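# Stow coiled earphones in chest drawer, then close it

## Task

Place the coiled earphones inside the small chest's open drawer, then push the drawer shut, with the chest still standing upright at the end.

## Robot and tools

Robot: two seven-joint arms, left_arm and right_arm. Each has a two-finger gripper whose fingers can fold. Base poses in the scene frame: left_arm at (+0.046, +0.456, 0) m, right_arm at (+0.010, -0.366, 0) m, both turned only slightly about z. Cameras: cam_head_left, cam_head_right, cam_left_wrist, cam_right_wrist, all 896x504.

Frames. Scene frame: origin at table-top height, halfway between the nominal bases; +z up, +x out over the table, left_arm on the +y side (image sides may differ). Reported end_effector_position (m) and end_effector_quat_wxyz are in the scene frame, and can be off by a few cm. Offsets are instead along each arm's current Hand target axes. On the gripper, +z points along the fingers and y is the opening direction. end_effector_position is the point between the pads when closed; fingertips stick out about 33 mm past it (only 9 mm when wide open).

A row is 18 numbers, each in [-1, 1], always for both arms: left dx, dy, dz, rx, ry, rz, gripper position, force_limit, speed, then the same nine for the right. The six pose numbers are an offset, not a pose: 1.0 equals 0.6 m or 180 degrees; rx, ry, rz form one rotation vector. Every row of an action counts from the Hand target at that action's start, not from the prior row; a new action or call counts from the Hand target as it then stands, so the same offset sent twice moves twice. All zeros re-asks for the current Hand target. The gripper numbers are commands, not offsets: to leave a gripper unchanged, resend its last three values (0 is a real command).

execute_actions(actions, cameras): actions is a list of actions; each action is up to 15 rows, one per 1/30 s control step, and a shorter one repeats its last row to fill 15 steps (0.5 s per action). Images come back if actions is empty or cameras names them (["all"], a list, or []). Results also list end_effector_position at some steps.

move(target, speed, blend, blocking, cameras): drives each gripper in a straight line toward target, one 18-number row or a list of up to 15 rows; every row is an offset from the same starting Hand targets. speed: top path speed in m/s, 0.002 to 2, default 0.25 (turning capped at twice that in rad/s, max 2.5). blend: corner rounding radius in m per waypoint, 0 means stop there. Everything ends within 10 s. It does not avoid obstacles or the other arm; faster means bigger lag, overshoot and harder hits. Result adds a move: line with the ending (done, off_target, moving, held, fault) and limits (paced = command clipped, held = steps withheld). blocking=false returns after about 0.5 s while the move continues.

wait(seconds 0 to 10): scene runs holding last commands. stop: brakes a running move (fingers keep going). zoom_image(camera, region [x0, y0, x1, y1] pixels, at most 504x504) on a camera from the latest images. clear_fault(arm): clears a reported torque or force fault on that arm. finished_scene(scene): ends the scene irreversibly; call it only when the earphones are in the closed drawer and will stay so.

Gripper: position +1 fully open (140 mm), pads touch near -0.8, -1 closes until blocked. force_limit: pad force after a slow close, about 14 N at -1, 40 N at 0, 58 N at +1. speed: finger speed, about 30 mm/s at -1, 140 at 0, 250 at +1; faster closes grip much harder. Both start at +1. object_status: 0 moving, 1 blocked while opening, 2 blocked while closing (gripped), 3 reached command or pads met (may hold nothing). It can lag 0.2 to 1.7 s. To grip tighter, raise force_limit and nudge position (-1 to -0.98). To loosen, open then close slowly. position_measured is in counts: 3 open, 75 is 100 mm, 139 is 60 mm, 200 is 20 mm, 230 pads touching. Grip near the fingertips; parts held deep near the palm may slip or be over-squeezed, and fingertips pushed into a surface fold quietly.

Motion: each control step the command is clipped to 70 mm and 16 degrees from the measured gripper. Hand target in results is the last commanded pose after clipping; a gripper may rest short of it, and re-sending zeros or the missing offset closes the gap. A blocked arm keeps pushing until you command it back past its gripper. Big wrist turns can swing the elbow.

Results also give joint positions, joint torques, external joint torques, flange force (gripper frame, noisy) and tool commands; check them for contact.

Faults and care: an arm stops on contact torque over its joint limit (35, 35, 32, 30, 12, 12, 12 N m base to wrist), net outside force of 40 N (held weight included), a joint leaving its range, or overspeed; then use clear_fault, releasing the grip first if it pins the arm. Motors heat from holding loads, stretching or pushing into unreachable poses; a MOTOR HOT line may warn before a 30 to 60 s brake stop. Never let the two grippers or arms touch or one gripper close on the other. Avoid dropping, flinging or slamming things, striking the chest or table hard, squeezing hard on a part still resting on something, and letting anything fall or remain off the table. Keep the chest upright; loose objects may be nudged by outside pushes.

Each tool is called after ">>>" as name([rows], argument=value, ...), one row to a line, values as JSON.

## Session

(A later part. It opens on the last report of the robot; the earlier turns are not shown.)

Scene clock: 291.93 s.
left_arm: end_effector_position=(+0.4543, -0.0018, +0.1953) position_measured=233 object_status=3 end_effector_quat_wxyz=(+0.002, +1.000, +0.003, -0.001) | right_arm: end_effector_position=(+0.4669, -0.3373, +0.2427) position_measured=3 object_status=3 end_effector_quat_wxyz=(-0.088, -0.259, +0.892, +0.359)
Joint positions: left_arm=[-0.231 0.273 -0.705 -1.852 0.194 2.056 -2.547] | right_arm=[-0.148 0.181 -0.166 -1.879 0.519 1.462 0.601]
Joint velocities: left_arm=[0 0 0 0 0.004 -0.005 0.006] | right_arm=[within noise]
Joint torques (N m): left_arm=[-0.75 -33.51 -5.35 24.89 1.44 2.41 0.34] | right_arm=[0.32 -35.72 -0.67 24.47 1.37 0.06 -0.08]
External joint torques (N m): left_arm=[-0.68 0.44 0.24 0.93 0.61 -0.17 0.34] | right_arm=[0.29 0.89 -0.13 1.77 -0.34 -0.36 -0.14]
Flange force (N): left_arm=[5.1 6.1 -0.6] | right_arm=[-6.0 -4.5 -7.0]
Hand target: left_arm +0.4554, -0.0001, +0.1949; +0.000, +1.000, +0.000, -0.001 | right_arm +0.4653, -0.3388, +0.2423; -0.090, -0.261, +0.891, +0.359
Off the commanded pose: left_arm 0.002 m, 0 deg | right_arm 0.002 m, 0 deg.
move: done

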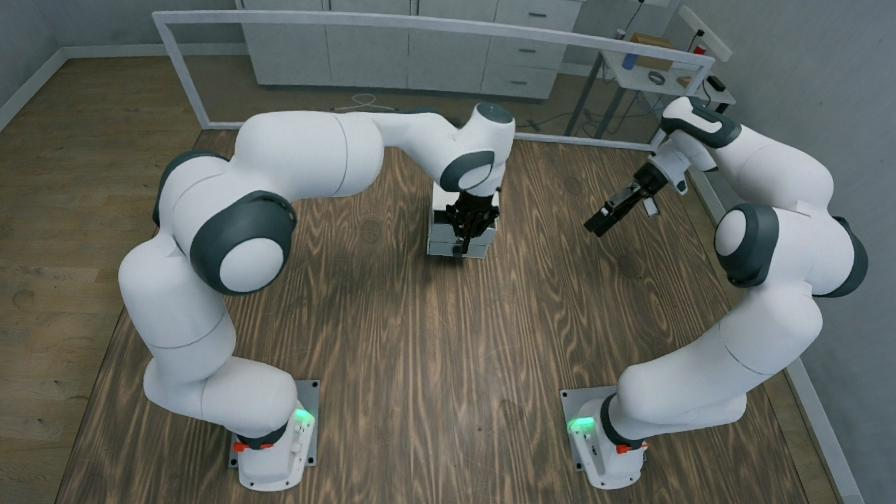

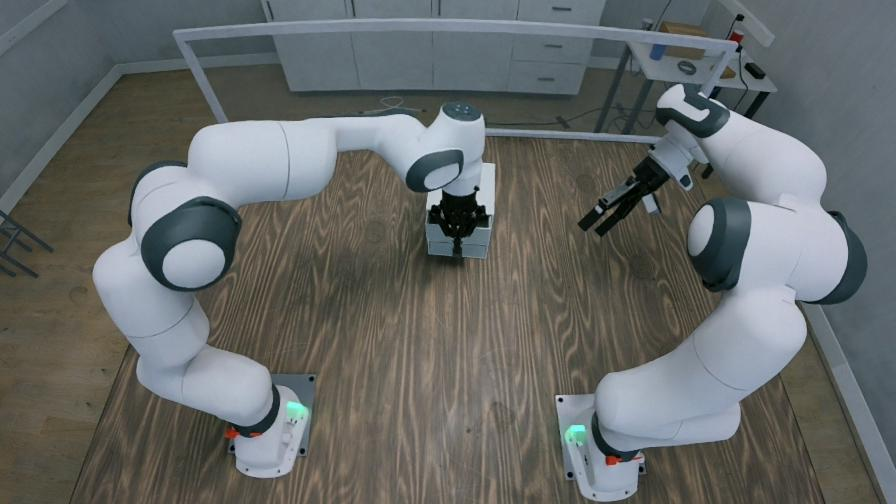

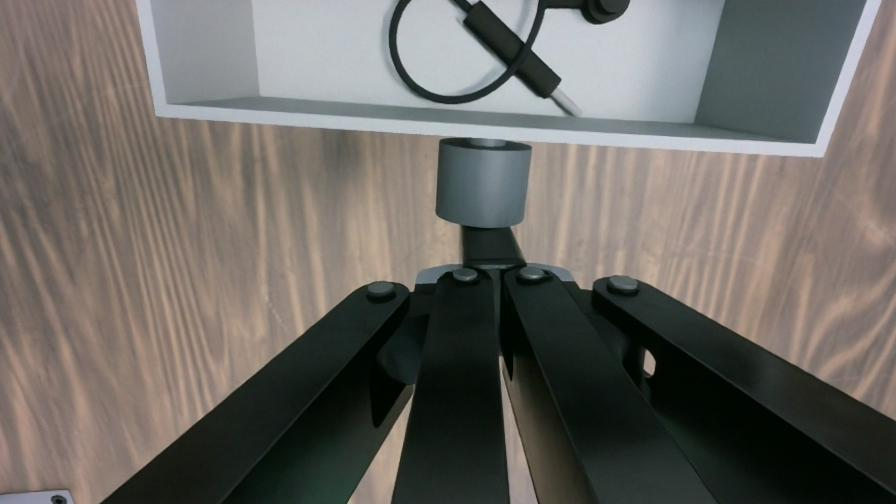

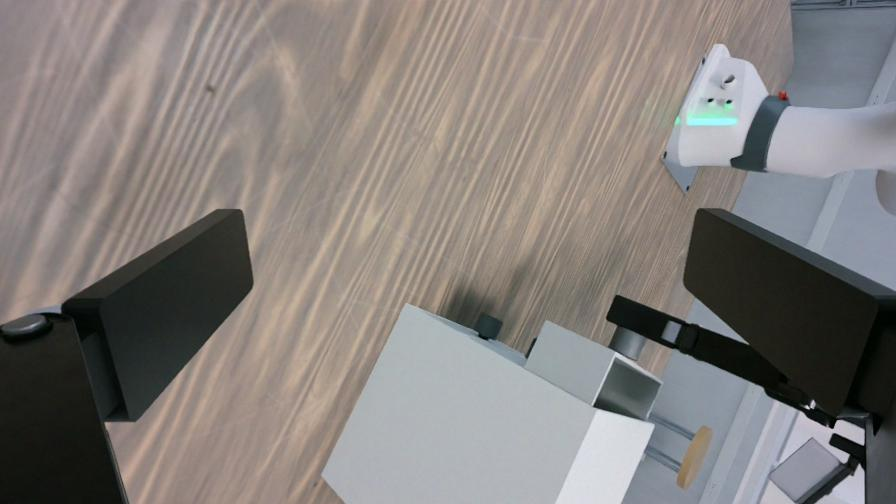

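>>> move(target=[0.083,0,0,0,0,0, -1,-1,0, 0,0,0,0,0,0,1,1,1], speed=0.05, cameras=["cam_left_wrist","cam_right_wrist"])

>>> zoom_image(camera="cam_right_wrist", region=[500, 250, 750, 500])

Scene clock: 301.60 s.
left_arm: end_effector_position=(+0.4996, -0.0039, +0.1955) position_measured=233 object_status=3 end_effector_quat_wxyz=(+0.002, +1.000, +0.000, -0.004) | right_arm: end_effector_position=(+0.4669, -0.3373, +0.2427) position_measured=3 object_status=3 end_effector_quat_wxyz=(-0.088, -0.259, +0.892, +0.359)
Joint positions: left_arm=[-0.245 0.39 -0.673 -1.7 0.255 1.997 -2.522] | right_arm=[-0.148 0.181 -0.166 -1.879 0.519 1.462 0.601]
Joint velocities: left_arm=[0 -0.001 -0.002 0 0.002 -0.002 0.006] | right_arm=[within noise]
Joint torques (N m): left_arm=[0.7 -37.7 -5.57 26.08 1.98 3.04 0.26] | right_arm=[0.41 -35.73 -0.66 24.46 1.39 0.04 -0.08]
External joint torques (N m): left_arm=[0.67 0.89 1.84 2.2 1.13 0.46 0.26] | right_arm=[0.31 0.7 -0.2 1.86 -0.33 -0.36 -0.15]
Flange force (N): left_arm=[11.5 9.2 -0.2] | right_arm=[-5.8 -4.2 -7.1]
Hand target: left_arm +0.5052, -0.0001, +0.1948; +0.000, +1.000, +0.000, -0.001 | right_arm +0.4653, -0.3388, +0.2423; -0.090, -0.261, +0.891, +0.359
Off the commanded pose: left_arm 0.007 m, 0 deg | right_arm 0.002 m, 0 deg.
move: off_target (left_arm)
Images, in order (width x height): cam_left_wrist 896x504, cam_right_wrist 896x504.

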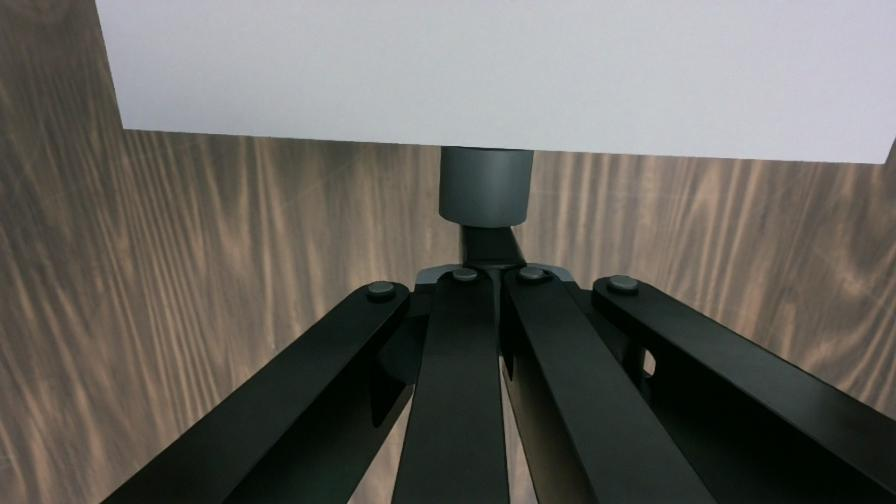

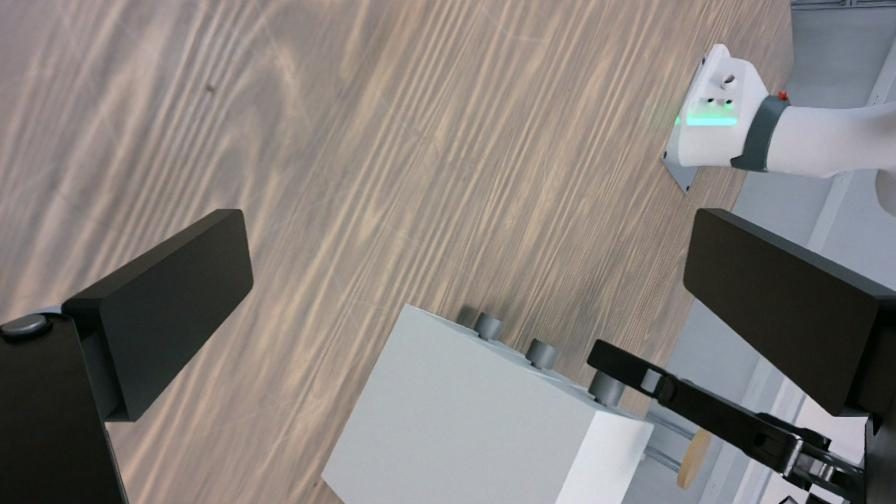

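Scaled by 2.016 from the camera's 896x504 image, which has a finer 1280x720 frame.

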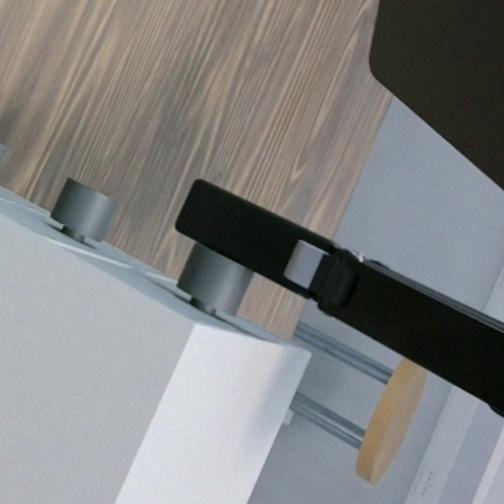

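>>> move([
  [-0.12,0,0,0,0,0, -1,-1,0, 0,0,0,0,0,0,1,1,1],
  [-0.2,0,-0.12,0,0,0, -1,-1,0, 0,0,0,0,0,0,1,1,1],
], speed=0.15, blend=[0.02,0], cameras=["all"])

>>> zoom_image(camera="cam_right_wrist", region=[400, 250, 700, 500])

>>> zoom_image(camera="cam_head_left", region=[400, 130, 560, 290])

Scene clock: 310.80 s.
left_arm: end_effector_position=(+0.3863, -0.0014, +0.2672) position_measured=233 object_status=3 end_effector_quat_wxyz=(+0.001, +1.000, +0.001, +0.002) | right_arm: end_effector_position=(+0.4669, -0.3373, +0.2427) position_measured=3 object_status=3 end_effector_quat_wxyz=(-0.088, -0.259, +0.892, +0.359)
Joint positions: left_arm=[-0.218 0.044 -0.764 -1.906 0.035 1.94 -2.529] | right_arm=[-0.148 0.181 -0.166 -1.879 0.519 1.462 0.601]
Joint velocities: left_arm=[-0.001 0.001 0 -0.001 -0.002 -0.004 0.004] | right_arm=[within noise]
Joint torques (N m): left_arm=[-0.37 -26.29 -1.37 24.96 0.56 2.45 0.32] | right_arm=[0.31 -35.72 -0.62 24.4 1.37 0.05 -0.16]
External joint torques (N m): left_arm=[-0.43 -0.58 -0.47 0.3 -0.32 -0.12 0.32] | right_arm=[0.25 1.02 -0.12 1.61 -0.35 -0.38 -0.22]
Flange force (N): left_arm=[-1.6 -1.8 -1.5] | right_arm=[-5.7 -4.7 -6.7]
Hand target: left_arm +0.3853, -0.0001, +0.2670; +0.000, +1.000, +0.000, -0.001 | right_arm +0.4653, -0.3388, +0.2423; -0.090, -0.261, +0.891, +0.359
Off the commanded pose: left_arm 0.002 m, 0 deg | right_arm 0.002 m, 0 deg.
move: done

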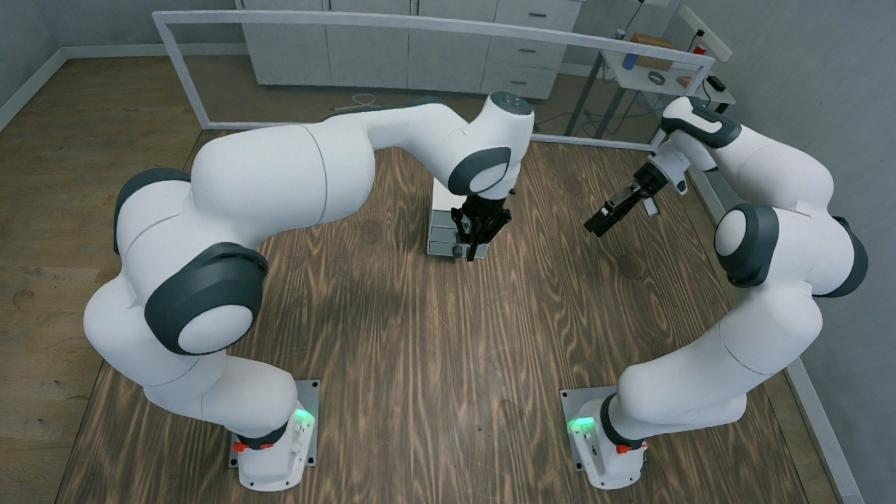

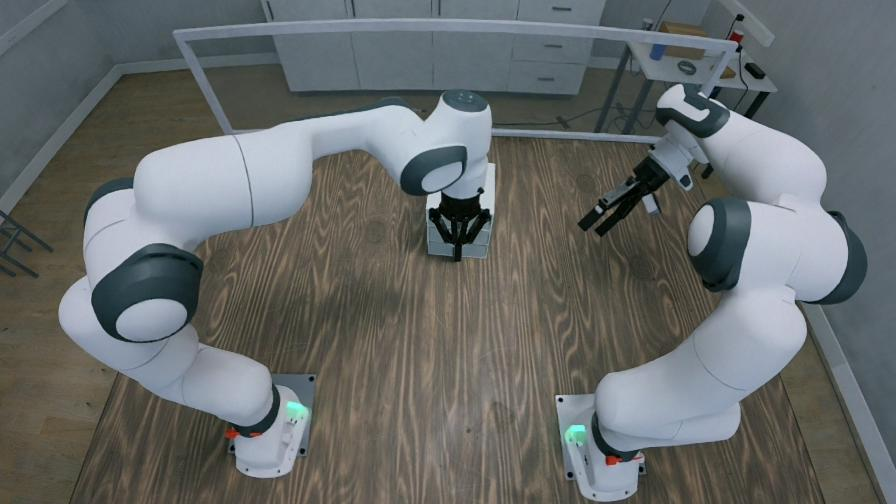

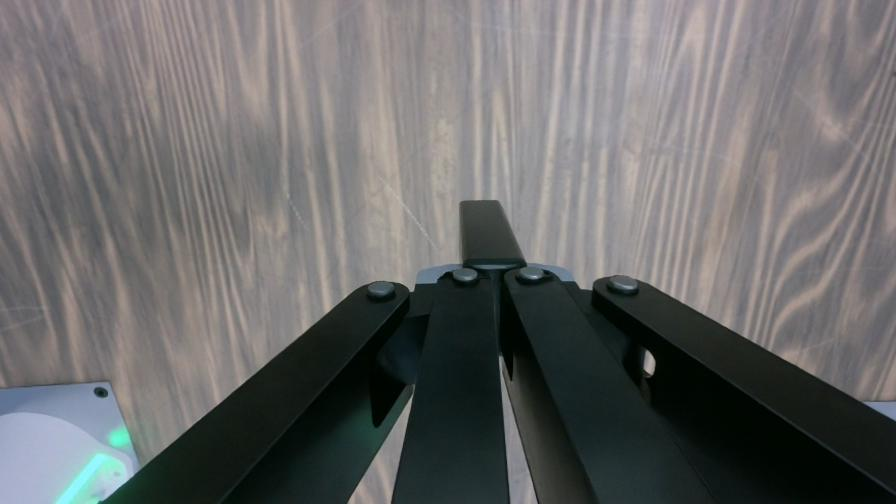

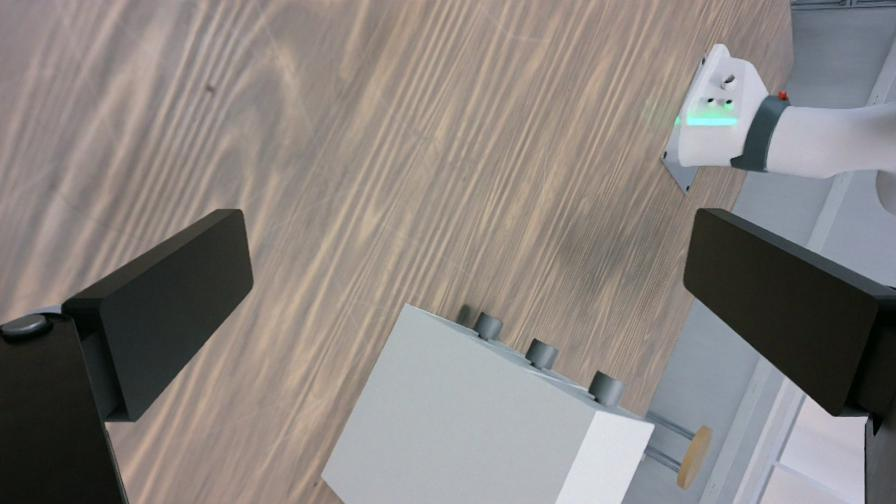

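Scaled by 1.680 from the camera's 896x504 image, which has a finer 1280x720 frame.

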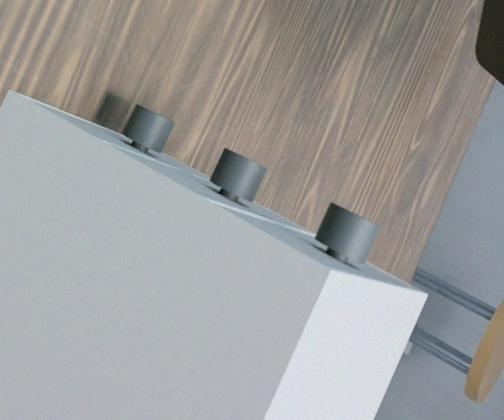

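Scaled by 3.150 from the camera's 896x504 image, which has a finer 1280x720 frame.

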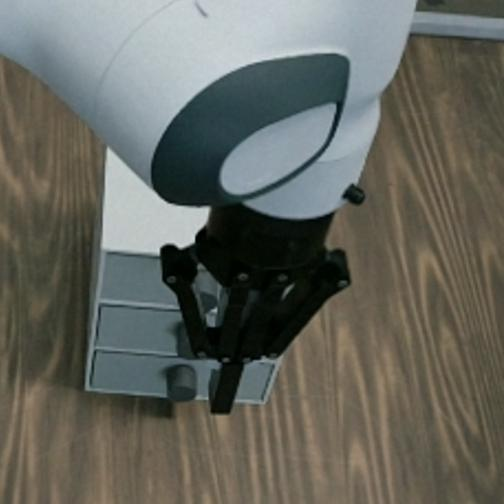

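Closed, nothing protruding, chest upright.

>>> finished_scene(scene=1)

The scene is finished: the task was done.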